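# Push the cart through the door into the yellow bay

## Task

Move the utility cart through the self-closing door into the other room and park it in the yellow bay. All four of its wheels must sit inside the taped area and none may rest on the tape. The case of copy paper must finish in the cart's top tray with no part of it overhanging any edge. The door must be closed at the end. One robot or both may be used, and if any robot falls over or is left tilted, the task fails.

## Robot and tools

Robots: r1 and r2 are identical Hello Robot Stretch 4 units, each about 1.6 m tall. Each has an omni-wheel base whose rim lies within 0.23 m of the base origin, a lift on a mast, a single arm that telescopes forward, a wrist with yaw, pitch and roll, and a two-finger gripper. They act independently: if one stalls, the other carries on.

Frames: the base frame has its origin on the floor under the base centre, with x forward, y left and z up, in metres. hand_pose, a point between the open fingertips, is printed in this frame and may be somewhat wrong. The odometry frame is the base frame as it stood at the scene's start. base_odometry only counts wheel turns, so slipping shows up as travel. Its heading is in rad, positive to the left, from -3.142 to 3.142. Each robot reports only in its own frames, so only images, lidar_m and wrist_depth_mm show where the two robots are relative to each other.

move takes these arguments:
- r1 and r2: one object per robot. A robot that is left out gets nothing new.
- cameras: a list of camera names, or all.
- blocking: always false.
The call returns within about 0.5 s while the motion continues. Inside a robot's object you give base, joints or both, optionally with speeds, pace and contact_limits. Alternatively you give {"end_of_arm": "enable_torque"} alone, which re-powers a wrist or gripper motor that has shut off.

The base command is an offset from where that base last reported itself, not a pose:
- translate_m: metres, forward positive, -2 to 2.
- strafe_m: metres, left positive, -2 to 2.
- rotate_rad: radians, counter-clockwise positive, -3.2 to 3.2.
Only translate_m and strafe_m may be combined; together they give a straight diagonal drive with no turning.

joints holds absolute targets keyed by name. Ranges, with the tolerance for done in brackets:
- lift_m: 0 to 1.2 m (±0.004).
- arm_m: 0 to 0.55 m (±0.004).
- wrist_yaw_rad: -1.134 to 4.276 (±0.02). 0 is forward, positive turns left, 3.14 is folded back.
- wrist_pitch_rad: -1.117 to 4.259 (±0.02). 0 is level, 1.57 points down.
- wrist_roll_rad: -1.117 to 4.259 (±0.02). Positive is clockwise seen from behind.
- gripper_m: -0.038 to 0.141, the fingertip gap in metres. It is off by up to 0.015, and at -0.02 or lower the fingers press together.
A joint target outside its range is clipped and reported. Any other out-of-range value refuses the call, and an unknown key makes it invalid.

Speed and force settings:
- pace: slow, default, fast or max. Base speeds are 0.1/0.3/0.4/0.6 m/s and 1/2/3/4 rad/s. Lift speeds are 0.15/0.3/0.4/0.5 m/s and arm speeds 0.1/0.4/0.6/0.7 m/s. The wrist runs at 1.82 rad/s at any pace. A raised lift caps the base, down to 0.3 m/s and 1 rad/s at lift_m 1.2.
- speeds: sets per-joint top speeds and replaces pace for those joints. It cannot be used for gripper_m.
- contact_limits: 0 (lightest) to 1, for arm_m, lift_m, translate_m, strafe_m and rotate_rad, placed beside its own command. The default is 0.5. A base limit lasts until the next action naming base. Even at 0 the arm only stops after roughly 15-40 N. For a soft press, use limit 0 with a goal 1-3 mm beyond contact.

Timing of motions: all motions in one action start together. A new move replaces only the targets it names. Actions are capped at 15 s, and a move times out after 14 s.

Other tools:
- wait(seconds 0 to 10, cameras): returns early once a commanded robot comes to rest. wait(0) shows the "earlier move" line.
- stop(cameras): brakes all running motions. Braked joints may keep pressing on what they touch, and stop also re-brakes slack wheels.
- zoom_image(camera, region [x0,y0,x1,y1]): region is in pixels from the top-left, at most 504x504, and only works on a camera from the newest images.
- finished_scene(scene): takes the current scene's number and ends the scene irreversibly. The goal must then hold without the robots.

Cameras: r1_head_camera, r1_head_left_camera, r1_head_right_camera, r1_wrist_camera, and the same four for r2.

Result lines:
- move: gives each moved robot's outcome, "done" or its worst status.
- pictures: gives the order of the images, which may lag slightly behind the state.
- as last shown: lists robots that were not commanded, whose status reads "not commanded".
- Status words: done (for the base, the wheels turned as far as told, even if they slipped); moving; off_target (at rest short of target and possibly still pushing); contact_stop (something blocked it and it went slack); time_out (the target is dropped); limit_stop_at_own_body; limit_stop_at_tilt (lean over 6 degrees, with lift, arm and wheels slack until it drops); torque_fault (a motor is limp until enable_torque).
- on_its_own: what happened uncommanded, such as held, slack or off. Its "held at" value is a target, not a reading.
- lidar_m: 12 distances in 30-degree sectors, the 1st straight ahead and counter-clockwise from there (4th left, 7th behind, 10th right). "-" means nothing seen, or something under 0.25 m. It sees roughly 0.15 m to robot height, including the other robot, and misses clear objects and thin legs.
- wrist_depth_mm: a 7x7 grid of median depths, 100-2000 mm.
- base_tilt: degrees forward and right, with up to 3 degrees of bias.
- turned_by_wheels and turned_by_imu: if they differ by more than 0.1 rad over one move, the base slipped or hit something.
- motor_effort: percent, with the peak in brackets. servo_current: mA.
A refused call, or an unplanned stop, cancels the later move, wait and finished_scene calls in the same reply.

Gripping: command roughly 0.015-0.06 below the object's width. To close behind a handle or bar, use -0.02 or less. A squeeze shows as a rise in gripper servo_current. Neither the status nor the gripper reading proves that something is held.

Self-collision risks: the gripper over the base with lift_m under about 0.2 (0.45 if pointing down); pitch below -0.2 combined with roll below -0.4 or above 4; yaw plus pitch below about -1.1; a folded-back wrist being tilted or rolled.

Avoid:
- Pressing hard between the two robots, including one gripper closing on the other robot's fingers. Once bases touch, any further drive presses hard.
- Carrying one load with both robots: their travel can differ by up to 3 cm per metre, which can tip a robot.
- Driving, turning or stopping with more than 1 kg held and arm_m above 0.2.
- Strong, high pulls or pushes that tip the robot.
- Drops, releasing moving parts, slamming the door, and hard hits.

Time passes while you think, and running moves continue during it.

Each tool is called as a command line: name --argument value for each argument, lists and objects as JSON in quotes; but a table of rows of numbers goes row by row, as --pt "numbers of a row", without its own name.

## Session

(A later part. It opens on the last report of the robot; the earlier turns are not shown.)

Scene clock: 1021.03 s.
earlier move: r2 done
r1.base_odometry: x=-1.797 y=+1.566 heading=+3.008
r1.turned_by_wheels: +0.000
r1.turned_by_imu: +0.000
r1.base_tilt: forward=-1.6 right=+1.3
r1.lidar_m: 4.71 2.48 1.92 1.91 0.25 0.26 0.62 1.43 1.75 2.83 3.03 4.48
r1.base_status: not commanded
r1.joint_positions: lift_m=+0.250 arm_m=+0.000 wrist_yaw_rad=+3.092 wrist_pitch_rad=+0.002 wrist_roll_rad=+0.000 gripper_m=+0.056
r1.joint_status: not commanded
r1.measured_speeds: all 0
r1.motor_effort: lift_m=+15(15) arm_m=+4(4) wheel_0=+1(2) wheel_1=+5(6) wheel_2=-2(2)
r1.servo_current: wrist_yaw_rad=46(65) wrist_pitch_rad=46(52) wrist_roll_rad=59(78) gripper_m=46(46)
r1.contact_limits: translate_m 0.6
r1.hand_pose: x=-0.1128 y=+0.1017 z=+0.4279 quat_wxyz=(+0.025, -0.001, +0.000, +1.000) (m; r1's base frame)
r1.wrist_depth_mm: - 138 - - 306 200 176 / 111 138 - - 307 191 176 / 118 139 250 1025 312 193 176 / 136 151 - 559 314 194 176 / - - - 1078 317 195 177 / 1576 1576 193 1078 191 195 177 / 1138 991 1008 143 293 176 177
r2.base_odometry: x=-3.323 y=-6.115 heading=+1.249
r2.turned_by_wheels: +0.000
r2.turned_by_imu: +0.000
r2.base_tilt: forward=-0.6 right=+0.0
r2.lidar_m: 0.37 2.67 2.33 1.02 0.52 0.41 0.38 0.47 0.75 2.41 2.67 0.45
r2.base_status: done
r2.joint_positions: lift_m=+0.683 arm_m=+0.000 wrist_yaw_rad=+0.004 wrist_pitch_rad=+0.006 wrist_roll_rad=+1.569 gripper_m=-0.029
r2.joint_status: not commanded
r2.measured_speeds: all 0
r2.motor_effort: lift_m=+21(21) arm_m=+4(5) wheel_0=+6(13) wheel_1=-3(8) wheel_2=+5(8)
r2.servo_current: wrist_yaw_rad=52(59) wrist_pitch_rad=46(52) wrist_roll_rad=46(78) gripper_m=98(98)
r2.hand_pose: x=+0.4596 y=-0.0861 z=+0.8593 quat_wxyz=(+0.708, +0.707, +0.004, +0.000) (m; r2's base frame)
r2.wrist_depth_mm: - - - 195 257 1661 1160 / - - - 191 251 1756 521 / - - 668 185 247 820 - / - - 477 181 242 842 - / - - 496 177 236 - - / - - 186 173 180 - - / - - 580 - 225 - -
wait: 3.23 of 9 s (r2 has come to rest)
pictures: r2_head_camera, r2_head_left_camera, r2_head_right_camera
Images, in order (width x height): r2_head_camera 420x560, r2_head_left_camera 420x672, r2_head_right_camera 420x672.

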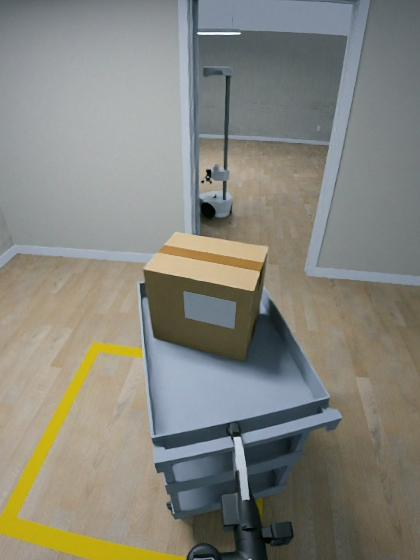

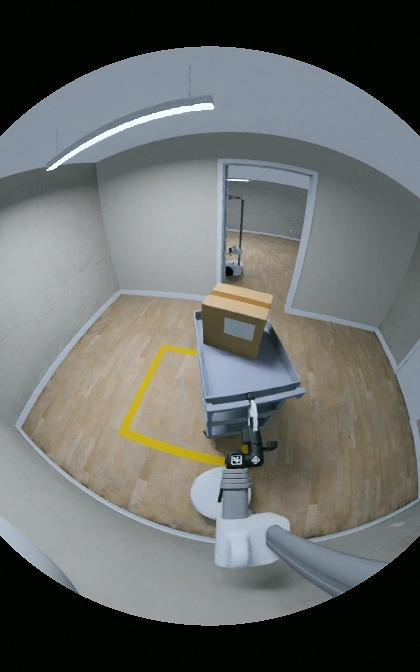

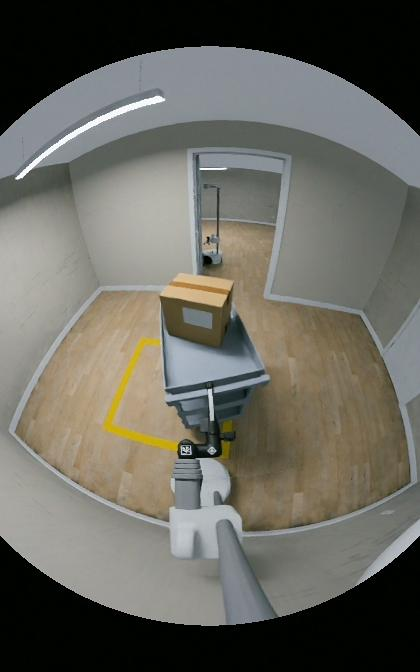

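move --blocking false --r2 '{"base":{"translate_m":0.0,"strafe_m":-0.25},"pace":"slow"}' --cameras '[]'

wait --seconds 9 --cameras '["r2_head_camera","r2_head_left_camera","r2_head_right_camera"]'

Scene clock: 1036.17 s.
move: r2 moving
r1: as last shown
r1.lidar_m: 4.70 2.46 1.93 1.90 0.25 0.25 0.65 1.45 1.76 2.81 3.04 4.48
r1.motor_effort: lift_m=+15(15) arm_m=+4(4) wheel_0=+1(2) wheel_1=+6(6) wheel_2=-2(2)
r1.servo_current: wrist_yaw_rad=39(59) wrist_pitch_rad=46(46) wrist_roll_rad=52(59) gripper_m=39(46)
r1.contact_limits: translate_m 0.6
r1.wrist_depth_mm: - 138 - - 306 200 175 / 110 138 - - 309 192 176 / 117 139 251 - 310 193 176 / 136 151 - - 315 193 177 / - - - 1060 315 195 177 / 1618 1576 193 1098 191 194 177 / 1118 1008 1008 143 291 176 177
r2.base_odometry: x=-3.310 y=-6.119 heading=+1.249
r2.turned_by_wheels: +0.000
r2.turned_by_imu: +0.001
r2.base_tilt: forward=-0.7 right=+0.1
r2.lidar_m: 0.39 2.64 2.32 1.00 0.49 0.38 0.41 0.46 0.74 2.41 2.67 0.43
r2.base_status: translate_m moving; strafe_m moving
r2.joint_positions: lift_m=+0.683 arm_m=+0.000 wrist_yaw_rad=+0.004 wrist_pitch_rad=+0.006 wrist_roll_rad=+1.569 gripper_m=-0.029
r2.joint_status: not commanded
r2.measured_speeds: translate_m=+0.000 strafe_m=-0.057 rotate_rad=+0.000 lift_m=+0.000 arm_m=+0.000 wrist_yaw_rad=+0.000 wrist_pitch_rad=+0.000 wrist_roll_rad=+0.000
r2.motor_effort: lift_m=+21(21) arm_m=+4(4) wheel_0=+12(14) wheel_1=-6(7) wheel_2=+0(4)
r2.servo_current: wrist_yaw_rad=52(59) wrist_pitch_rad=46(52) wrist_roll_rad=59(59) gripper_m=91(104)
r2.hand_pose: x=+0.4596 y=-0.0861 z=+0.8593 quat_wxyz=(+0.708, +0.707, +0.004, +0.000) (m; r2's base frame)
r2.wrist_depth_mm: - - - 198 263 1661 1205 / - - - 193 255 1708 496 / - - - 188 248 831 - / - - 477 182 242 831 - / - - 496 177 236 - - / - - 186 173 180 - - / - - 564 - 225 - -
pictures: none
No camera images: "cameras" was empty.

Scene clock: 1039.30 s.
earlier move: r2 done
r1.base_odometry: x=-1.797 y=+1.566 heading=+3.008
r1.turned_by_wheels: +0.000
r1.turned_by_imu: +0.000
r1.base_tilt: forward=-1.6 right=+1.3
r1.lidar_m: 4.69 2.46 1.93 1.91 0.25 0.27 0.63 1.44 1.74 2.83 3.06 4.48
r1.base_status: not commanded
r1.joint_positions: lift_m=+0.250 arm_m=+0.000 wrist_yaw_rad=+3.092 wrist_pitch_rad=+0.002 wrist_roll_rad=+0.000 gripper_m=+0.056
r1.joint_status: not commanded
r1.measured_speeds: all 0
r1.motor_effort: lift_m=+15(15) arm_m=+4(4) wheel_0=+1(2) wheel_1=+6(6) wheel_2=-2(2)
r1.servo_current: wrist_yaw_rad=52(78) wrist_pitch_rad=39(52) wrist_roll_rad=59(72) gripper_m=39(52)
r1.contact_limits: translate_m 0.6
r1.hand_pose: x=-0.1128 y=+0.1017 z=+0.4279 quat_wxyz=(+0.025, -0.001, +0.000, +1.000) (m; r1's base frame)
r1.wrist_depth_mm: - 138 - - 307 200 176 / 111 138 - - 310 192 176 / 117 139 251 - 312 193 176 / 136 151 - - 314 193 176 / - - - 1060 315 194 177 / 1618 1661 195 1098 191 195 177 / 1138 976 1008 143 291 175 178
r2.base_odometry: x=-3.086 y=-6.194 heading=+1.249
r2.turned_by_wheels: +0.000
r2.turned_by_imu: +0.001
r2.base_tilt: forward=-0.7 right=+0.0
r2.lidar_m: 0.31 0.36 2.58 1.11 0.58 0.44 0.45 0.51 0.83 2.17 2.43 0.48
r2.base_status: done
r2.joint_positions: lift_m=+0.683 arm_m=+0.000 wrist_yaw_rad=+0.004 wrist_pitch_rad=+0.006 wrist_roll_rad=+1.569 gripper_m=-0.029
r2.joint_status: not commanded
r2.measured_speeds: all 0
r2.motor_effort: lift_m=+21(21) arm_m=+4(5) wheel_0=+7(14) wheel_1=-4(8) wheel_2=+0(4)
r2.servo_current: wrist_yaw_rad=52(59) wrist_pitch_rad=46(52) wrist_roll_rad=46(72) gripper_m=104(104)
r2.hand_pose: x=+0.4596 y=-0.0862 z=+0.8593 quat_wxyz=(+0.708, +0.707, +0.004, +0.000) (m; r2's base frame)
r2.wrist_depth_mm: - - - 290 - 1430 1138 / - - - 314 353 1499 427 / - - - 285 300 1756 496 / - - - 206 268 1808 - / - - 609 189 247 842 - / - - 186 171 180 - - / - - 473 - 213 - -
wait: 3.13 of 9 s (r2 has come to rest)
pictures: r2_head_camera, r2_head_left_camera, r2_head_right_camera
Images, in order (width x height): r2_head_camera 420x560, r2_head_left_camera 420x672, r2_head_right_camera 420x672.

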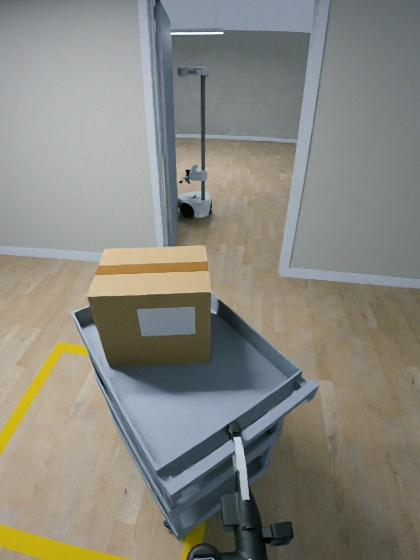

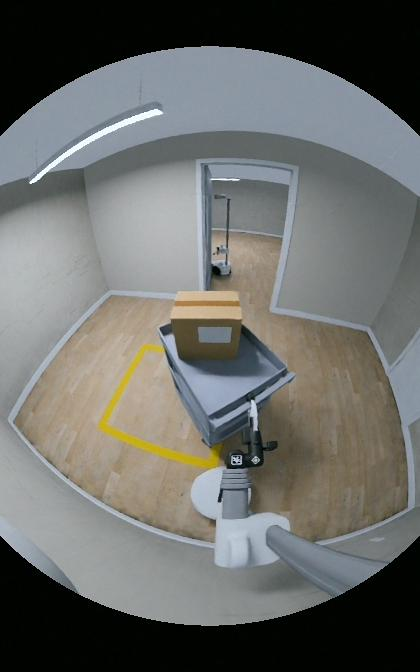

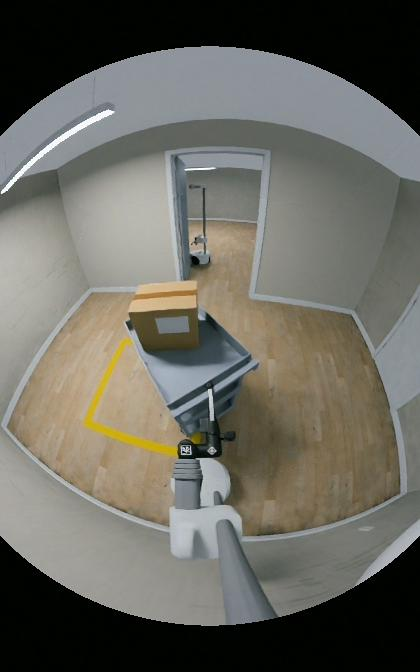

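move --blocking false --r2 '{"base":{"translate_m":0.25,"strafe_m":0.16},"pace":"slow"}' --cameras '[]'

wait --seconds 9 --cameras '["r2_head_camera","r2_head_left_camera","r2_head_right_camera"]'

Scene clock: 1044.53 s.
move: r2 moving
r1: as last shown
r1.lidar_m: 4.72 2.45 1.95 1.89 0.25 0.26 0.62 1.43 1.74 2.80 3.06 4.47
r1.motor_effort: lift_m=+15(15) arm_m=+4(4) wheel_0=+2(2) wheel_1=+6(6) wheel_2=-2(2)
r1.servo_current: wrist_yaw_rad=39(65) wrist_pitch_rad=39(46) wrist_roll_rad=33(52) gripper_m=39(46)
r1.contact_limits: translate_m 0.6
r1.wrist_depth_mm: - 138 - - 306 200 176 / 111 138 - - 310 191 176 / 117 139 250 - 312 193 176 / 136 151 - - 315 193 176 / - - - 1078 317 194 177 / 1618 1618 193 1078 191 194 177 / 1138 1008 1008 143 291 176 178
r2.base_odometry: x=-3.090 y=-6.180 heading=+1.248
r2.turned_by_wheels: -0.001
r2.turned_by_imu: -0.001
r2.base_tilt: forward=-0.7 right=+0.0
r2.lidar_m: 0.30 0.43 2.58 1.13 0.57 0.45 0.44 0.53 0.85 2.17 2.43 0.48
r2.base_status: translate_m moving; strafe_m moving
r2.joint_positions: lift_m=+0.683 arm_m=+0.000 wrist_yaw_rad=-0.002 wrist_pitch_rad=+0.006 wrist_roll_rad=+1.569 gripper_m=-0.029
r2.joint_status: not commanded
r2.measured_speeds: translate_m=+0.046 strafe_m=+0.029 rotate_rad=-0.002 lift_m=+0.000 arm_m=+0.000 wrist_yaw_rad=-0.021 wrist_pitch_rad=+0.000 wrist_roll_rad=+0.000
r2.motor_effort: lift_m=+21(21) arm_m=+4(4) wheel_0=-7(7) wheel_1=+8(9) wheel_2=-14(14)
r2.servo_current: wrist_yaw_rad=46(52) wrist_pitch_rad=52(52) wrist_roll_rad=52(52) gripper_m=91(98)
r2.hand_pose: x=+0.4591 y=-0.0881 z=+0.8593 quat_wxyz=(+0.708, +0.707, +0.001, -0.003) (m; r2's base frame)
r2.wrist_depth_mm: - - - 310 - 1537 1160 / - - - 320 364 377 375 / - - - 287 306 1708 500 / - - - 207 270 1863 - / - - - 188 247 788 - / - - 186 169 172 - - / - - 462 - 211 - -
pictures: none
No camera images: "cameras" was empty.

Scene clock: 1048.17 s.
earlier move: r2 done
r1.base_odometry: x=-1.797 y=+1.566 heading=+3.008
r1.turned_by_wheels: +0.000
r1.turned_by_imu: +0.000
r1.base_tilt: forward=-1.6 right=+1.3
r1.lidar_m: 4.72 2.46 1.91 1.89 0.25 0.27 0.62 1.45 1.75 2.82 3.03 4.51
r1.base_status: not commanded
r1.joint_positions: lift_m=+0.250 arm_m=+0.000 wrist_yaw_rad=+3.092 wrist_pitch_rad=+0.002 wrist_roll_rad=+0.000 gripper_m=+0.056
r1.joint_status: not commanded
r1.measured_speeds: all 0
r1.motor_effort: lift_m=+15(15) arm_m=+4(4) wheel_0=+2(2) wheel_1=+5(6) wheel_2=-2(2)
r1.servo_current: wrist_yaw_rad=46(72) wrist_pitch_rad=39(52) wrist_roll_rad=52(65) gripper_m=46(46)
r1.contact_limits: translate_m 0.6
r1.hand_pose: x=-0.1128 y=+0.1017 z=+0.4279 quat_wxyz=(+0.025, -0.001, +0.000, +1.000) (m; r1's base frame)
r1.wrist_depth_mm: - 138 - - 306 201 176 / 111 138 - 1008 309 191 177 / 117 139 250 1025 314 193 176 / 136 151 - 1025 314 194 177 / - - - 1060 317 195 177 / 1576 1618 194 1098 190 196 177 / 1138 1008 1025 143 291 176 178
r2.base_odometry: x=-3.159 y=-5.906 heading=+1.248
r2.turned_by_wheels: +0.000
r2.turned_by_imu: +0.000
r2.base_tilt: forward=-0.7 right=+0.1
r2.lidar_m: 0.31 0.43 2.38 1.64 0.82 0.66 0.68 0.78 1.23 2.37 2.62 0.45
r2.base_status: done
r2.joint_positions: lift_m=+0.683 arm_m=+0.000 wrist_yaw_rad=-0.004 wrist_pitch_rad=+0.006 wrist_roll_rad=+1.569 gripper_m=-0.029
r2.joint_status: not commanded
r2.measured_speeds: all 0
r2.motor_effort: lift_m=+21(21) arm_m=+4(5) wheel_0=-6(12) wheel_1=+4(9) wheel_2=-8(15)
r2.servo_current: wrist_yaw_rad=52(65) wrist_pitch_rad=46(52) wrist_roll_rad=52(59) gripper_m=98(98)
r2.hand_pose: x=+0.4589 y=-0.0886 z=+0.8593 quat_wxyz=(+0.708, +0.707, +0.000, -0.003) (m; r2's base frame)
r2.wrist_depth_mm: - - - 260 338 343 347 / 1808 - - 296 319 1576 459 / 1808 - - 216 285 1708 496 / 1863 - - 200 260 768 - / 1863 1921 473 186 242 842 - / - - 186 169 179 - - / - - 484 - 214 - -
wait: 3.63 of 9 s (r2 has come to rest)
pictures: r2_head_camera, r2_head_left_camera, r2_head_right_camera
Images, in order (width x height): r2_head_camera 420x560, r2_head_left_camera 420x672, r2_head_right_camera 420x672.

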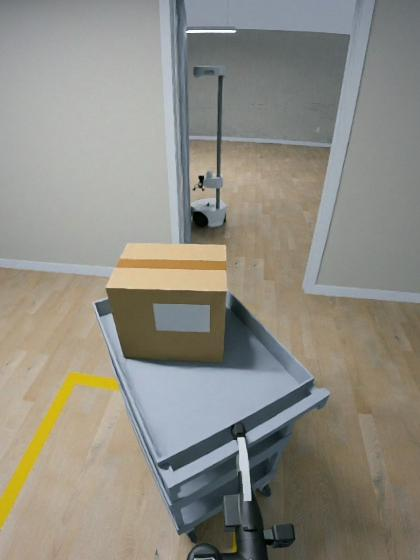

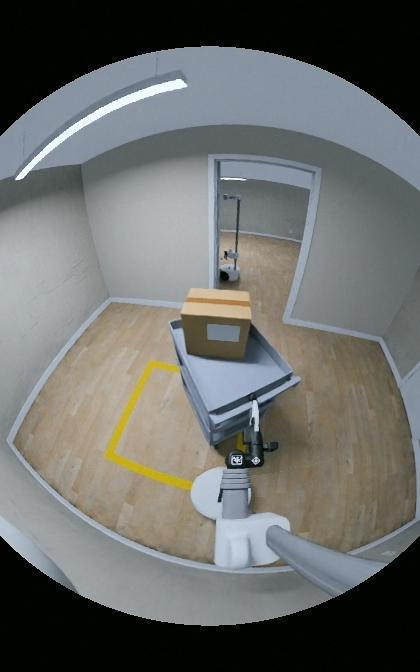

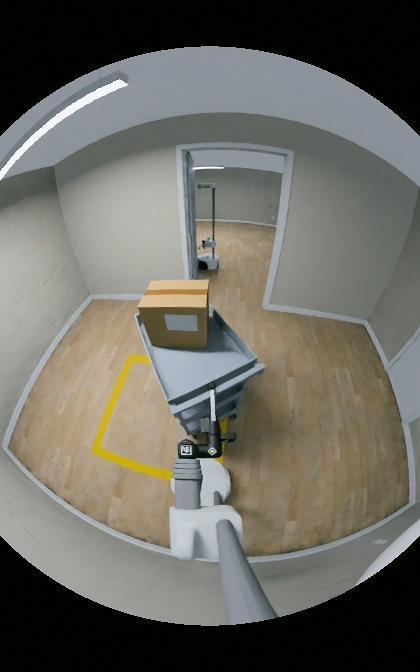

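move --blocking false --r2 '{"base":{"translate_m":0.06,"strafe_m":0.31},"pace":"slow"}' --cameras '[]'

wait --seconds 9 --cameras '["r2_head_camera","r2_head_left_camera","r2_head_right_camera"]'

Scene clock: 1056.27 s.
move: r2 moving
r1: as last shown
r1.base_tilt: forward=-1.6 right=+1.2
r1.lidar_m: 4.71 2.46 1.93 1.90 0.25 0.25 0.64 1.43 1.74 2.82 3.02 4.48
r1.motor_effort: lift_m=+15(15) arm_m=+4(4) wheel_0=+1(2) wheel_1=+6(6) wheel_2=-2(2)
r1.servo_current: wrist_yaw_rad=59(65) wrist_pitch_rad=39(46) wrist_roll_rad=39(52) gripper_m=39(52)
r1.contact_limits: translate_m 0.6
r1.wrist_depth_mm: - 138 - - 306 200 176 / 111 139 - 1008 310 191 175 / 118 139 251 1025 314 193 176 / 137 151 - 1025 314 193 176 / - - - 1078 315 194 177 / 1576 1576 193 1098 190 195 177 / 1138 1008 1008 143 293 176 177
r2.base_odometry: x=-3.170 y=-5.900 heading=+1.247
r2.turned_by_wheels: -0.001
r2.turned_by_imu: -0.001
r2.base_tilt: forward=-0.7 right=+0.1
r2.lidar_m: 0.32 0.47 2.38 1.61 0.86 0.68 0.65 0.74 1.21 2.38 2.64 0.45
r2.base_status: translate_m moving; strafe_m moving
r2.joint_positions: lift_m=+0.683 arm_m=+0.000 wrist_yaw_rad=-0.005 wrist_pitch_rad=+0.006 wrist_roll_rad=+1.569 gripper_m=-0.029
r2.joint_status: not commanded
r2.measured_speeds: translate_m=+0.010 strafe_m=+0.050 rotate_rad=+0.004 lift_m=+0.000 arm_m=+0.000 wrist_yaw_rad=+0.000 wrist_pitch_rad=+0.000 wrist_roll_rad=+0.000
r2.motor_effort: lift_m=+21(21) arm_m=+4(4) wheel_0=-12(12) wheel_1=+7(8) wheel_2=-8(11)
r2.servo_current: wrist_yaw_rad=52(59) wrist_pitch_rad=46(46) wrist_roll_rad=39(59) gripper_m=91(98)
r2.hand_pose: x=+0.4588 y=-0.0889 z=+0.8593 quat_wxyz=(+0.708, +0.707, +0.000, -0.004) (m; r2's base frame)
r2.wrist_depth_mm: - - - 257 336 345 345 / 1808 - - 296 309 1661 459 / 1863 - - 214 283 1756 500 / 1921 - - 200 260 768 - / 1983 1808 469 185 242 842 - / - - 186 169 179 - - / - - 484 - 215 - -
pictures: none
No camera images: "cameras" was empty.

Scene clock: 1060.17 s.
earlier move: r2 done
r1.base_odometry: x=-1.797 y=+1.566 heading=+3.008
r1.turned_by_wheels: +0.000
r1.turned_by_imu: +0.000
r1.base_tilt: forward=-1.6 right=+1.3
r1.lidar_m: 4.71 2.48 1.94 1.89 0.25 0.26 0.64 1.43 1.77 2.82 3.07 4.49
r1.base_status: not commanded
r1.joint_positions: lift_m=+0.250 arm_m=+0.000 wrist_yaw_rad=+3.092 wrist_pitch_rad=+0.002 wrist_roll_rad=+0.000 gripper_m=+0.056
r1.joint_status: not commanded
r1.measured_speeds: all 0
r1.motor_effort: lift_m=+15(15) arm_m=+4(4) wheel_0=+2(2) wheel_1=+6(6) wheel_2=-2(2)
r1.servo_current: wrist_yaw_rad=52(72) wrist_pitch_rad=46(52) wrist_roll_rad=52(72) gripper_m=39(52)
r1.contact_limits: translate_m 0.6
r1.hand_pose: x=-0.1128 y=+0.1017 z=+0.4279 quat_wxyz=(+0.025, -0.001, +0.000, +1.000) (m; r1's base frame)
r1.wrist_depth_mm: - 138 - - 306 200 176 / 111 138 - 1008 310 191 176 / 117 139 250 1025 312 193 176 / 136 151 - 1042 314 194 176 / - - - 1078 315 195 177 / 1618 1618 194 1098 191 194 177 / 1138 1025 1025 143 291 176 178
r2.base_odometry: x=-3.433 y=-5.751 heading=+1.248
r2.turned_by_wheels: +0.000
r2.turned_by_imu: +0.000
r2.base_tilt: forward=-0.6 right=+0.1
r2.lidar_m: 0.40 2.39 2.05 1.63 0.83 0.69 0.67 0.76 1.22 2.69 2.63 0.43
r2.base_status: done
r2.joint_positions: lift_m=+0.683 arm_m=+0.000 wrist_yaw_rad=-0.005 wrist_pitch_rad=+0.006 wrist_roll_rad=+1.569 gripper_m=-0.029
r2.joint_status: not commanded
r2.measured_speeds: all 0
r2.motor_effort: lift_m=+21(21) arm_m=+4(5) wheel_0=-5(13) wheel_1=+3(8) wheel_2=-6(11)
r2.servo_current: wrist_yaw_rad=46(65) wrist_pitch_rad=46(52) wrist_roll_rad=46(65) gripper_m=91(98)
r2.hand_pose: x=+0.4588 y=-0.0889 z=+0.8593 quat_wxyz=(+0.708, +0.707, +0.000, -0.004) (m; r2's base frame)
r2.wrist_depth_mm: 1756 - - 173 234 1618 492 / 1808 - - 174 233 750 - / 1808 - 484 173 233 820 - / 1808 492 480 233 234 831 - / - 525 525 173 233 - - / - - 186 172 179 - - / - - - - - - 492
wait: 3.90 of 9 s (r2 has come to rest)
pictures: r2_head_camera, r2_head_left_camera, r2_head_right_camera
Images, in order (width x height): r2_head_camera 420x560, r2_head_left_camera 420x672, r2_head_right_camera 420x672.

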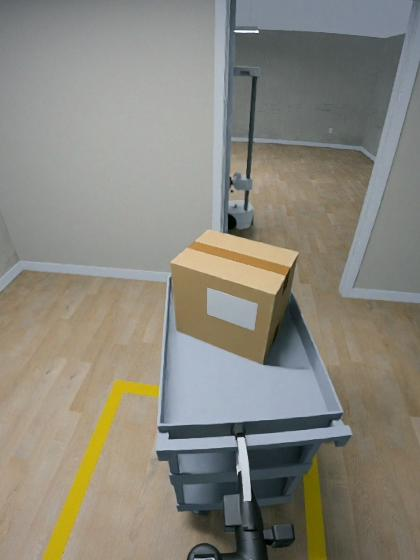

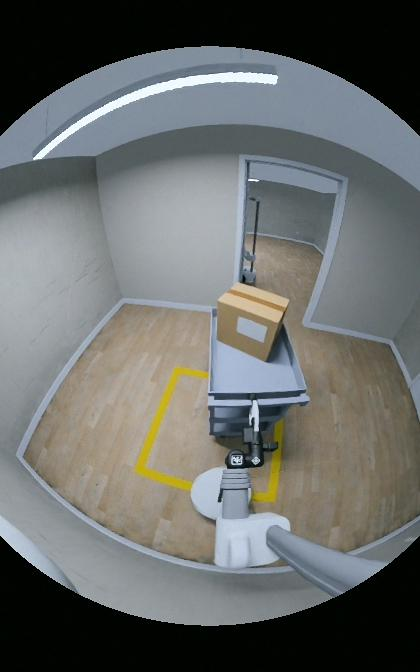

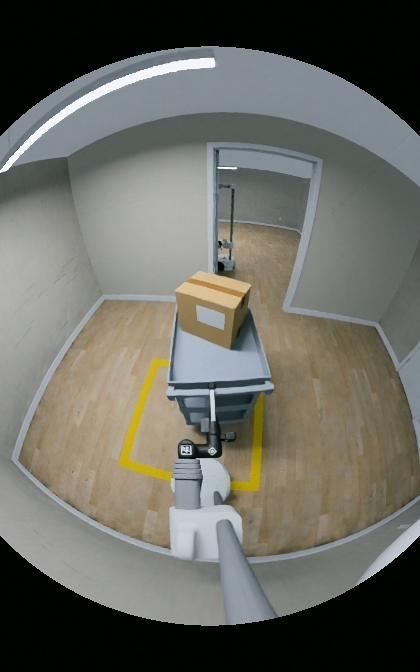

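zoom_image --camera "r2_head_left_camera" --region '[120, 280, 330, 520]'

zoom_image --camera "r2_head_right_camera" --region '[100, 280, 310, 500]'

Scaled by 2.100 from the camera's 420x672 image, which has a finer 600x960 frame.

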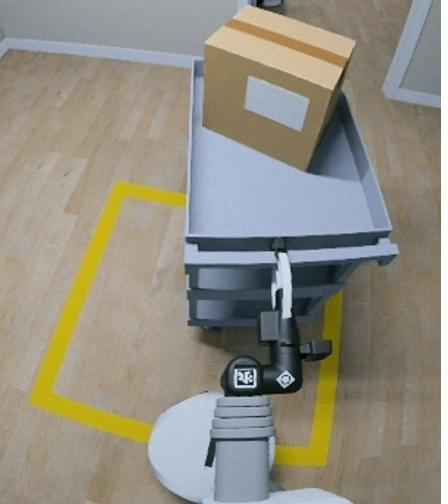

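Scaled by 2.291 from the camera's 420x672 image, which has a finer 600x960 frame.

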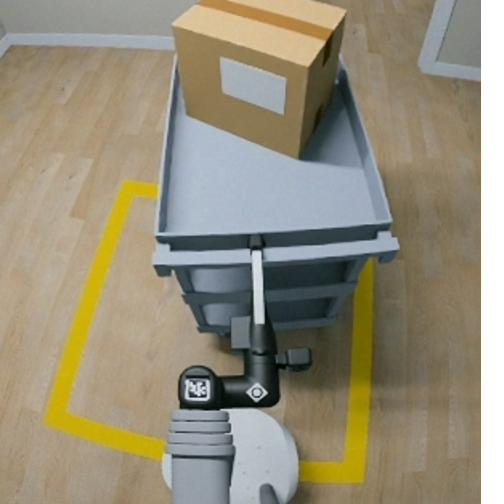

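move --blocking false --r2 '{"base":{"translate_m":-0.24,"strafe_m":0.22},"pace":"slow"}' --cameras '[]'

wait --seconds 9 --cameras '["r2_head_left_camera","r2_head_right_camera"]'

zoom_image --camera "r2_head_right_camera" --region '[100, 280, 310, 500]'

Scene clock: 1070.03 s.
move: r2 moving
r1: as last shown
r1.lidar_m: 4.71 2.47 1.94 1.90 0.25 0.25 0.65 1.44 1.75 2.83 3.06 4.48
r1.servo_current: wrist_yaw_rad=52(59) wrist_pitch_rad=46(52) wrist_roll_rad=52(59) gripper_m=39(46)
r1.contact_limits: translate_m 0.6
r1.wrist_depth_mm: - 138 - - 307 201 176 / 111 138 - 1008 310 191 176 / 117 139 250 1008 314 193 176 / 136 151 - 1025 315 194 177 / - - - 1060 315 195 177 / 1618 1576 194 1118 191 193 177 / 1160 991 1008 143 291 176 177
r2.base_odometry: x=-3.445 y=-5.757 heading=+1.248
r2.turned_by_wheels: +0.001
r2.turned_by_imu: +0.001
r2.base_tilt: forward=-0.6 right=+0.1
r2.lidar_m: 0.39 2.40 2.07 1.64 0.83 0.66 0.65 0.75 1.20 2.70 2.65 0.42
r2.base_status: translate_m moving; strafe_m moving
r2.joint_positions: lift_m=+0.683 arm_m=+0.000 wrist_yaw_rad=-0.004 wrist_pitch_rad=+0.006 wrist_roll_rad=+1.569 gripper_m=-0.029
r2.joint_status: not commanded
r2.measured_speeds: translate_m=-0.038 strafe_m=+0.035 rotate_rad=-0.001 lift_m=+0.000 arm_m=+0.000 wrist_yaw_rad=+0.001 wrist_pitch_rad=+0.000 wrist_roll_rad=+0.000
r2.motor_effort: lift_m=+21(21) arm_m=+4(4) wheel_0=-8(13) wheel_1=+4(6) wheel_2=+11(11)
r2.servo_current: wrist_yaw_rad=52(52) wrist_pitch_rad=46(46) wrist_roll_rad=46(52) gripper_m=91(98)
r2.hand_pose: x=+0.4589 y=-0.0885 z=+0.8593 quat_wxyz=(+0.708, +0.707, +0.001, -0.003) (m; r2's base frame)
r2.wrist_depth_mm: 1756 - - 170 231 1661 - / 1808 - - 171 230 723 - / 1863 1921 469 172 231 842 - / 1921 488 492 232 232 842 - / 1921 530 535 173 233 831 - / - - 186 173 179 - - / - - - - - 1618 480
pictures: none
No camera images: "cameras" was empty.

Scene clock: 1074.03 s.
earlier move: r2 done
r1.base_odometry: x=-1.797 y=+1.566 heading=+3.008
r1.turned_by_wheels: +0.000
r1.turned_by_imu: +0.000
r1.base_tilt: forward=-1.6 right=+1.3
r1.lidar_m: 4.71 2.46 1.94 1.90 0.25 0.27 0.63 1.43 1.74 2.83 3.06 4.46
r1.base_status: not commanded
r1.joint_positions: lift_m=+0.250 arm_m=+0.000 wrist_yaw_rad=+3.092 wrist_pitch_rad=+0.002 wrist_roll_rad=+0.000 gripper_m=+0.056
r1.joint_status: not commanded
r1.measured_speeds: all 0
r1.motor_effort: lift_m=+15(15) arm_m=+4(4) wheel_0=+1(2) wheel_1=+6(6) wheel_2=-2(2)
r1.servo_current: wrist_yaw_rad=52(72) wrist_pitch_rad=46(52) wrist_roll_rad=72(72) gripper_m=46(52)
r1.contact_limits: translate_m 0.6
r1.hand_pose: x=-0.1128 y=+0.1017 z=+0.4279 quat_wxyz=(+0.025, -0.001, +0.000, +1.000) (m; r1's base frame)
r1.wrist_depth_mm: - 138 - - 304 200 176 / 111 138 - - 310 191 176 / 117 139 251 - 312 193 176 / 136 151 - 1025 314 193 176 / - - - 1060 317 195 177 / 1576 1576 193 1078 191 195 177 / 1138 1025 1025 143 293 176 178
r2.base_odometry: x=-3.718 y=-5.909 heading=+1.248
r2.turned_by_wheels: +0.000
r2.turned_by_imu: +0.001
r2.base_tilt: forward=-0.7 right=+0.1
r2.lidar_m: 0.40 2.31 1.91 0.99 0.50 0.39 0.39 0.44 0.73 2.84 2.98 0.42
r2.base_status: done
r2.joint_positions: lift_m=+0.683 arm_m=+0.000 wrist_yaw_rad=+0.000 wrist_pitch_rad=+0.006 wrist_roll_rad=+1.569 gripper_m=-0.029
r2.joint_status: not commanded
r2.measured_speeds: all 0
r2.motor_effort: lift_m=+21(21) arm_m=+4(4) wheel_0=-3(13) wheel_1=+5(6) wheel_2=+8(13)
r2.servo_current: wrist_yaw_rad=46(59) wrist_pitch_rad=39(52) wrist_roll_rad=39(65) gripper_m=91(104)
r2.hand_pose: x=+0.4593 y=-0.0874 z=+0.8593 quat_wxyz=(+0.708, +0.707, +0.002, -0.002) (m; r2's base frame)
r2.wrist_depth_mm: - - 569 143 199 - - / - 473 449 148 204 759 - / - 480 452 152 213 - - / - - 521 158 220 831 - / - - 627 167 229 - - / - - 186 172 179 1661 492 / - - - - - - 1182
wait: 4.00 of 9 s (r2 has come to rest)
pictures: r2_head_left_camera, r2_head_right_camera
Images, in order (width x height): r2_head_left_camera 420x672, r2_head_right_camera 420x672.

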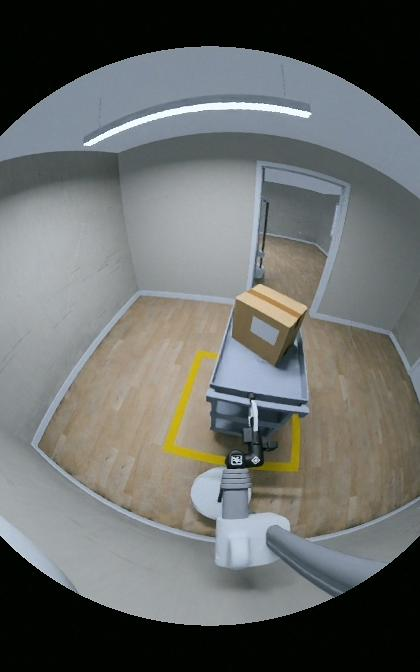

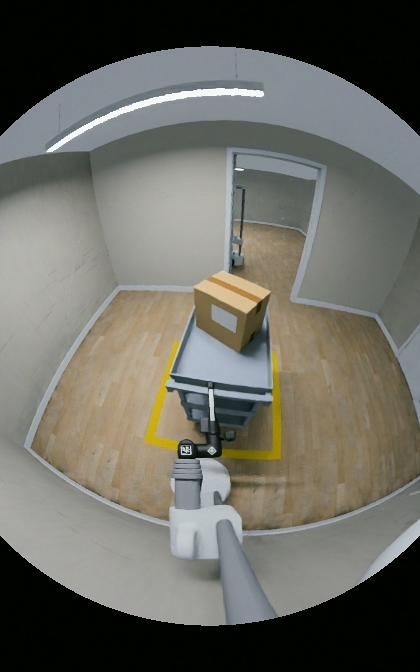

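Scaled by 2.291 from the camera's 420x672 image, which has a finer 600x960 frame.

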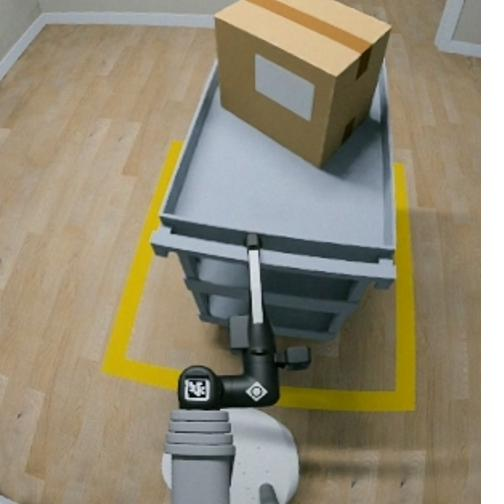

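move --blocking false --r2 '{"base":{"translate_m":-0.075,"strafe_m":-0.045},"pace":"slow"}' --cameras '[]'

wait --seconds 4 --cameras '["r2_head_left_camera","r2_head_right_camera"]'

zoom_image --camera "r2_head_right_camera" --region '[100, 280, 310, 500]'

zoom_image --camera "r2_head_left_camera" --region '[130, 280, 340, 500]'

Scene clock: 1085.93 s.
move: r2 moving
r1: as last shown
r1.lidar_m: 4.70 2.48 1.95 1.91 0.25 0.26 0.61 1.45 1.75 2.82 3.06 4.47
r1.motor_effort: lift_m=+15(15) arm_m=+4(4) wheel_0=+2(2) wheel_1=+6(6) wheel_2=-2(2)
r1.servo_current: wrist_yaw_rad=46(65) wrist_pitch_rad=39(52) wrist_roll_rad=39(78) gripper_m=46(46)
r1.contact_limits: translate_m 0.6
r1.wrist_depth_mm: - 138 - - 307 201 175 / 111 138 - - 310 192 176 / 117 139 251 559 310 193 177 / 137 151 - 1060 314 193 176 / - - - 1078 317 194 177 / 1576 1576 194 1098 191 194 177 / 1118 1008 1008 143 291 175 178
r2.base_odometry: x=-3.715 y=-5.922 heading=+1.249
r2.turned_by_wheels: +0.001
r2.turned_by_imu: +0.001
r2.base_tilt: forward=-0.7 right=+0.0
r2.lidar_m: 0.37 2.32 1.92 0.97 0.49 0.39 0.40 0.43 0.72 2.86 2.94 0.40
r2.base_status: translate_m moving; strafe_m moving
r2.joint_positions: lift_m=+0.683 arm_m=+0.000 wrist_yaw_rad=+0.001 wrist_pitch_rad=+0.006 wrist_roll_rad=+1.569 gripper_m=-0.029
r2.joint_status: not commanded
r2.measured_speeds: translate_m=-0.048 strafe_m=-0.029 rotate_rad=+0.007 lift_m=+0.000 arm_m=+0.000 wrist_yaw_rad=+0.002 wrist_pitch_rad=+0.000 wrist_roll_rad=+0.000
r2.motor_effort: lift_m=+21(21) arm_m=+4(4) wheel_0=+1(6) wheel_1=-7(10) wheel_2=+12(12)
r2.servo_current: wrist_yaw_rad=52(59) wrist_pitch_rad=39(46) wrist_roll_rad=52(59) gripper_m=98(98)
r2.hand_pose: x=+0.4594 y=-0.0871 z=+0.8593 quat_wxyz=(+0.708, +0.707, +0.002, -0.002) (m; r2's base frame)
r2.wrist_depth_mm: - - 580 143 199 - - / - 496 452 149 206 759 - / - 477 455 153 212 - - / - - 521 158 221 831 - / - - 615 167 229 - - / - - 186 173 179 1618 492 / - - - - - - 1182
pictures: none
No camera images: "cameras" was empty.

Scene clock: 1087.47 s.
earlier move: r2 done
r1.base_odometry: x=-1.797 y=+1.566 heading=+3.008
r1.turned_by_wheels: +0.000
r1.turned_by_imu: +0.000
r1.base_tilt: forward=-1.6 right=+1.3
r1.lidar_m: 4.70 2.47 1.96 1.90 0.25 0.26 0.65 1.43 1.75 2.83 3.03 4.47
r1.base_status: not commanded
r1.joint_positions: lift_m=+0.250 arm_m=+0.000 wrist_yaw_rad=+3.092 wrist_pitch_rad=+0.002 wrist_roll_rad=+0.000 gripper_m=+0.056
r1.joint_status: not commanded
r1.measured_speeds: all 0
r1.motor_effort: lift_m=+15(15) arm_m=+4(4) wheel_0=+2(2) wheel_1=+6(6) wheel_2=-2(2)
r1.servo_current: wrist_yaw_rad=52(72) wrist_pitch_rad=39(52) wrist_roll_rad=46(78) gripper_m=39(46)
r1.contact_limits: translate_m 0.6
r1.hand_pose: x=-0.1128 y=+0.1017 z=+0.4279 quat_wxyz=(+0.025, -0.001, +0.000, +1.000) (m; r1's base frame)
r1.wrist_depth_mm: - 138 - - 307 200 176 / 111 138 - - 309 191 176 / 117 139 252 - 312 192 176 / 136 151 - - 314 194 177 / - - - 1098 315 194 177 / 1576 1618 193 1078 191 195 177 / 1138 1008 1008 143 291 176 178
r2.base_odometry: x=-3.699 y=-5.994 heading=+1.249
r2.turned_by_wheels: +0.000
r2.turned_by_imu: +0.001
r2.base_tilt: forward=-0.7 right=+0.1
r2.lidar_m: 0.40 2.39 1.96 0.85 0.43 0.34 0.33 0.39 0.63 2.81 3.02 0.43
r2.base_status: done
r2.joint_positions: lift_m=+0.683 arm_m=+0.000 wrist_yaw_rad=+0.003 wrist_pitch_rad=+0.006 wrist_roll_rad=+1.569 gripper_m=-0.029
r2.joint_status: not commanded
r2.measured_speeds: all 0
r2.motor_effort: lift_m=+21(21) arm_m=+4(4) wheel_0=+7(12) wheel_1=-3(10) wheel_2=+8(14)
r2.servo_current: wrist_yaw_rad=46(59) wrist_pitch_rad=39(52) wrist_roll_rad=52(59) gripper_m=98(98)
r2.hand_pose: x=+0.4595 y=-0.0867 z=+0.8593 quat_wxyz=(+0.708, +0.707, +0.003, -0.001) (m; r2's base frame)
r2.wrist_depth_mm: - - - 155 211 715 - / - - 525 158 217 - - / - 462 449 161 220 - - / - - 504 165 224 831 - / - - 574 169 229 - - / - - 187 173 179 1708 - / - - - - - - 480
wait: 1.53 of 4 s (r2 has come to rest)
pictures: r2_head_left_camera, r2_head_right_camera
Images, in order (width x height): r2_head_left_camera 420x672, r2_head_right_camera 420x672.

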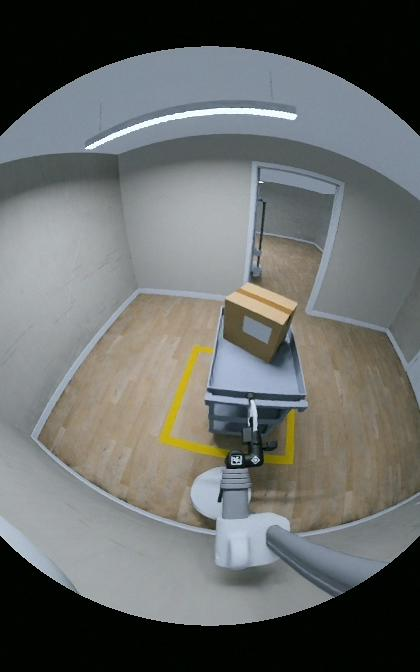

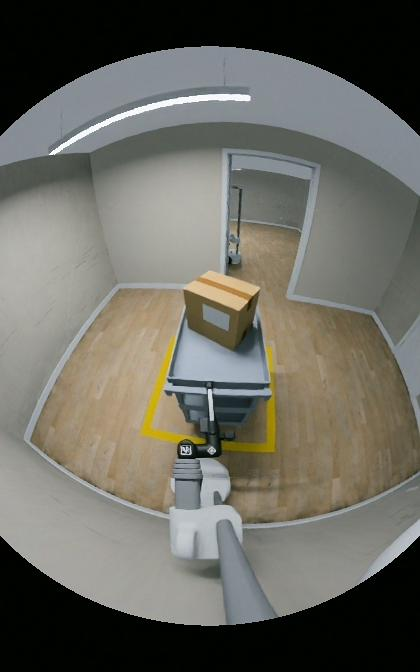

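Scaled by 2.291 from the camera's 420x672 image, which has a finer 600x960 frame.

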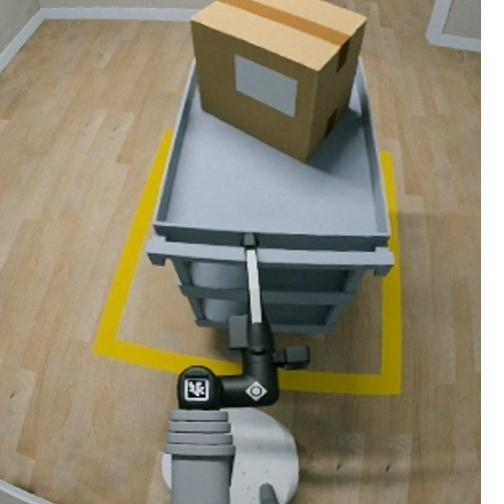

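Scaled by 2.291 from the camera's 420x672 image, which has a finer 600x960 frame.

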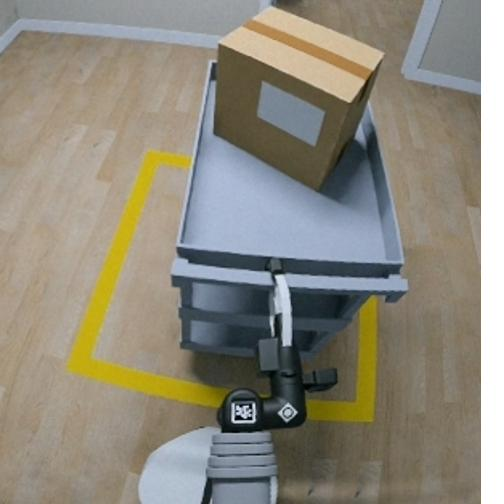

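move --blocking false --r2 '{"joints":{"gripper_m":0.14}}' --cameras '[]'

wait --seconds 3 --cameras '[]'

move --blocking false --r2 '{"base":{"translate_m":-0.08,"strafe_m":0.016},"pace":"slow"}' --cameras '[]'

wait --seconds 3 --cameras '["r2_head_left_camera","r2_head_right_camera","r2_wrist_camera"]'

Scene clock: 1094.90 s.
move: r2 moving
r1: as last shown
r1.lidar_m: 4.70 2.45 1.94 1.91 0.25 0.26 0.63 1.43 1.74 2.84 3.05 4.48
r1.motor_effort: lift_m=+15(15) arm_m=+4(4) wheel_0=+1(2) wheel_1=+6(6) wheel_2=-2(2)
r1.servo_current: wrist_yaw_rad=59(85) wrist_pitch_rad=39(52) wrist_roll_rad=52(52) gripper_m=46(46)
r1.contact_limits: translate_m 0.6
r1.wrist_depth_mm: - 138 - - 304 200 176 / 111 138 - - 310 191 176 / 118 139 250 - 312 193 176 / 136 151 - - 315 193 176 / - - - 1060 317 195 177 / 1576 1576 194 1098 191 195 178 / 1118 991 1008 143 293 176 178
r2.base_odometry: x=-3.699 y=-5.994 heading=+1.249
r2.turned_by_wheels: +0.000
r2.turned_by_imu: +0.000
r2.base_tilt: forward=-0.7 right=+0.1
r2.lidar_m: 0.39 2.36 1.95 0.84 0.42 0.33 0.33 0.38 0.63 2.80 3.01 0.43
r2.base_status: not commanded
r2.joint_positions: lift_m=+0.683 arm_m=+0.000 wrist_yaw_rad=+0.003 wrist_pitch_rad=+0.006 wrist_roll_rad=+1.569 gripper_m=-0.003
r2.joint_status: gripper_m moving
r2.measured_speeds: all 0
r2.motor_effort: lift_m=+21(21) arm_m=+4(4) wheel_0=+7(7) wheel_1=-3(3) wheel_2=+6(8)
r2.servo_current: wrist_yaw_rad=52(59) wrist_pitch_rad=46(46) wrist_roll_rad=46(52) gripper_m=98(98)
r2.hand_pose: x=+0.4595 y=-0.0867 z=+0.8593 quat_wxyz=(+0.708, +0.707, +0.003, -0.001) (m; r2's base frame)
r2.wrist_depth_mm: - - - 158 215 1537 - / - - 525 161 220 - - / - 473 449 165 224 - - / - - 500 170 229 831 - / - - 580 173 234 - - / - - 187 178 181 1708 - / - - - - - 1708 480
pictures: none
No camera images: "cameras" was empty.

Scene clock: 1096.90 s.
earlier move: r2 done
r1.base_odometry: x=-1.797 y=+1.566 heading=+3.008
r1.turned_by_wheels: +0.000
r1.turned_by_imu: +0.000
r1.base_tilt: forward=-1.6 right=+1.3
r1.lidar_m: 4.71 2.50 1.92 1.89 0.25 0.27 0.63 1.44 1.77 2.81 3.04 4.51
r1.base_status: not commanded
r1.joint_positions: lift_m=+0.250 arm_m=+0.000 wrist_yaw_rad=+3.092 wrist_pitch_rad=+0.002 wrist_roll_rad=+0.000 gripper_m=+0.056
r1.joint_status: not commanded
r1.measured_speeds: all 0
r1.motor_effort: lift_m=+15(15) arm_m=+4(4) wheel_0=+1(2) wheel_1=+5(6) wheel_2=-2(2)
r1.servo_current: wrist_yaw_rad=46(85) wrist_pitch_rad=39(52) wrist_roll_rad=46(65) gripper_m=46(46)
r1.contact_limits: translate_m 0.6
r1.hand_pose: x=-0.1128 y=+0.1017 z=+0.4279 quat_wxyz=(+0.025, -0.001, +0.000, +1.000) (m; r1's base frame)
r1.wrist_depth_mm: - 138 - - 307 201 176 / 111 138 - - 310 191 176 / 118 139 250 - 312 193 176 / 137 151 - - 314 193 176 / - - - 1078 315 195 177 / 1576 1618 194 1078 191 195 177 / 1160 991 1025 143 293 176 178
r2.base_odometry: x=-3.699 y=-5.994 heading=+1.249
r2.turned_by_wheels: +0.000
r2.turned_by_imu: +0.000
r2.base_tilt: forward=-0.7 right=+0.1
r2.lidar_m: 0.40 2.38 1.94 0.85 0.41 0.33 0.32 0.39 0.61 2.79 3.04 0.43
r2.base_status: not commanded
r2.joint_positions: lift_m=+0.683 arm_m=+0.000 wrist_yaw_rad=+0.003 wrist_pitch_rad=+0.006 wrist_roll_rad=+1.569 gripper_m=+0.140
r2.joint_status: all done
r2.measured_speeds: all 0
r2.motor_effort: lift_m=+21(21) arm_m=+4(4) wheel_0=+7(8) wheel_1=-3(3) wheel_2=+6(8)
r2.servo_current: wrist_yaw_rad=52(65) wrist_pitch_rad=46(52) wrist_roll_rad=39(65) gripper_m=59(124)
r2.hand_pose: x=+0.4595 y=-0.0867 z=+0.8593 quat_wxyz=(+0.708, +0.707, +0.003, -0.001) (m; r2's base frame)
r2.wrist_depth_mm: - - - 164 220 1537 - / - - 539 167 224 - - / - 477 455 171 229 831 - / - - 512 233 235 831 - / - - 591 179 239 - - / - - 191 181 183 1921 - / - - - - 131 1537 484
wait: 2.00 of 3 s (r2 has come to rest)
pictures: none
No camera images: "cameras" was empty.

Scene clock: 1097.40 s.
move: r2 moving
r1: as last shown
r1.lidar_m: 4.69 2.46 1.95 1.91 0.25 0.27 0.62 1.42 1.74 2.80 3.04 4.53
r1.motor_effort: lift_m=+15(15) arm_m=+4(4) wheel_0=+2(2) wheel_1=+5(6) wheel_2=-2(2)
r1.servo_current: wrist_yaw_rad=59(65) wrist_pitch_rad=46(52) wrist_roll_rad=59(65) gripper_m=46(46)
r1.contact_limits: translate_m 0.6
r1.wrist_depth_mm: - 138 - - 307 201 176 / 111 139 - - 309 191 176 / 117 139 250 - 312 193 176 / 136 151 - - 315 195 176 / - - - 1060 319 195 177 / 1576 1576 193 1098 191 195 178 / 1138 1008 1008 143 291 176 177
r2.base_odometry: x=-3.705 y=-6.005 heading=+1.249
r2.turned_by_wheels: +0.000
r2.turned_by_imu: +0.000
r2.base_tilt: forward=-0.7 right=+0.1
r2.lidar_m: 0.43 2.38 1.94 0.81 0.43 0.33 0.30 0.36 0.61 2.80 3.03 0.44
r2.base_status: translate_m moving; strafe_m moving
r2.joint_positions: lift_m=+0.683 arm_m=+0.000 wrist_yaw_rad=+0.003 wrist_pitch_rad=+0.003 wrist_roll_rad=+1.569 gripper_m=+0.140
r2.joint_status: not commanded
r2.measured_speeds: translate_m=-0.049 strafe_m=+0.009 rotate_rad=+0.000 lift_m=+0.000 arm_m=+0.000 wrist_yaw_rad=+0.000 wrist_pitch_rad=+0.000 wrist_roll_rad=+0.000
r2.motor_effort: lift_m=+18(21) arm_m=+4(4) wheel_0=-6(9) wheel_1=-5(5) wheel_2=+7(11)
r2.servo_current: wrist_yaw_rad=52(59) wrist_pitch_rad=46(46) wrist_roll_rad=46(52) gripper_m=52(59)
r2.hand_pose: x=+0.4595 y=-0.0867 z=+0.8604 quat_wxyz=(+0.708, +0.707, +0.002, +0.000) (m; r2's base frame)
r2.wrist_depth_mm: - - - 174 230 1576 - / - - 559 179 236 778 - / - - 473 183 239 820 - / - - 525 186 246 842 - / - - 597 190 250 - - / - - - 191 254 203 - / - - - - - 1863 492
pictures: none
No camera images: "cameras" was empty.

Scene clock: 1098.97 s.
earlier move: r2 done
r1.base_odometry: x=-1.797 y=+1.566 heading=+3.008
r1.turned_by_wheels: +0.000
r1.turned_by_imu: +0.000
r1.base_tilt: forward=-1.6 right=+1.3
r1.lidar_m: 4.70 2.48 1.96 1.90 0.25 0.27 0.62 1.44 1.75 2.82 3.03 4.51
r1.base_status: not commanded
r1.joint_positions: lift_m=+0.250 arm_m=+0.000 wrist_yaw_rad=+3.092 wrist_pitch_rad=+0.002 wrist_roll_rad=+0.000 gripper_m=+0.056
r1.joint_status: not commanded
r1.measured_speeds: all 0
r1.motor_effort: lift_m=+15(15) arm_m=+4(4) wheel_0=+2(2) wheel_1=+5(6) wheel_2=-2(2)
r1.servo_current: wrist_yaw_rad=52(65) wrist_pitch_rad=39(52) wrist_roll_rad=59(72) gripper_m=39(46)
r1.contact_limits: translate_m 0.6
r1.hand_pose: x=-0.1128 y=+0.1017 z=+0.4279 quat_wxyz=(+0.025, -0.001, +0.000, +1.000) (m; r1's base frame)
r1.wrist_depth_mm: - 138 - - 307 200 176 / 110 138 - - 310 192 176 / 118 139 250 - 312 192 177 / 137 151 - - 314 194 177 / - - - 1060 315 194 177 / 1576 1576 193 1118 191 194 177 / 1138 991 1008 143 291 176 178
r2.base_odometry: x=-3.740 y=-6.065 heading=+1.249
r2.turned_by_wheels: +0.000
r2.turned_by_imu: +0.000
r2.base_tilt: forward=-0.7 right=+0.0
r2.lidar_m: 0.48 2.40 1.96 0.68 0.33 0.25 0.25 0.30 0.47 2.80 3.10 0.49
r2.base_status: done
r2.joint_positions: lift_m=+0.683 arm_m=+0.000 wrist_yaw_rad=+0.003 wrist_pitch_rad=+0.003 wrist_roll_rad=+1.569 gripper_m=+0.140
r2.joint_status: not commanded
r2.measured_speeds: all 0
r2.motor_effort: lift_m=+17(21) arm_m=+4(4) wheel_0=-3(11) wheel_1=-4(6) wheel_2=+6(11)
r2.servo_current: wrist_yaw_rad=26(59) wrist_pitch_rad=33(46) wrist_roll_rad=46(59) gripper_m=52(59)
r2.hand_pose: x=+0.4595 y=-0.0867 z=+0.8604 quat_wxyz=(+0.708, +0.707, +0.002, +0.000) (m; r2's base frame)
r2.wrist_depth_mm: - - - 243 298 1708 - / - - 640 300 306 - - / - - 539 310 310 891 - / - - 603 317 319 904 - / - - 683 322 324 - - / - - - 266 211 203 - / - - - - - 1863 477
wait: 1.57 of 3 s (r2 has come to rest)
pictures: r2_head_left_camera, r2_head_right_camera, r2_wrist_camera
Images, in order (width x height): r2_head_left_camera 420x672, r2_head_right_camera 420x672, r2_wrist_camera 616x392.

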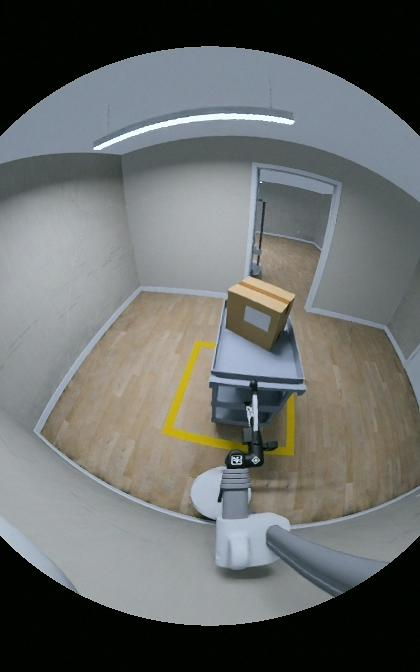

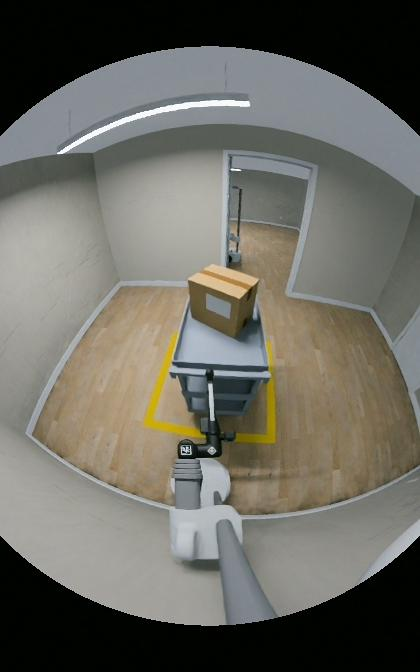

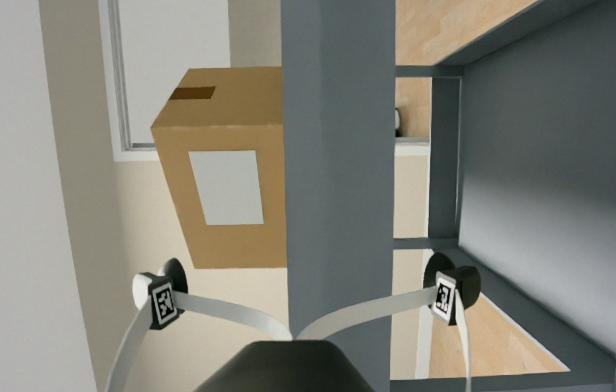

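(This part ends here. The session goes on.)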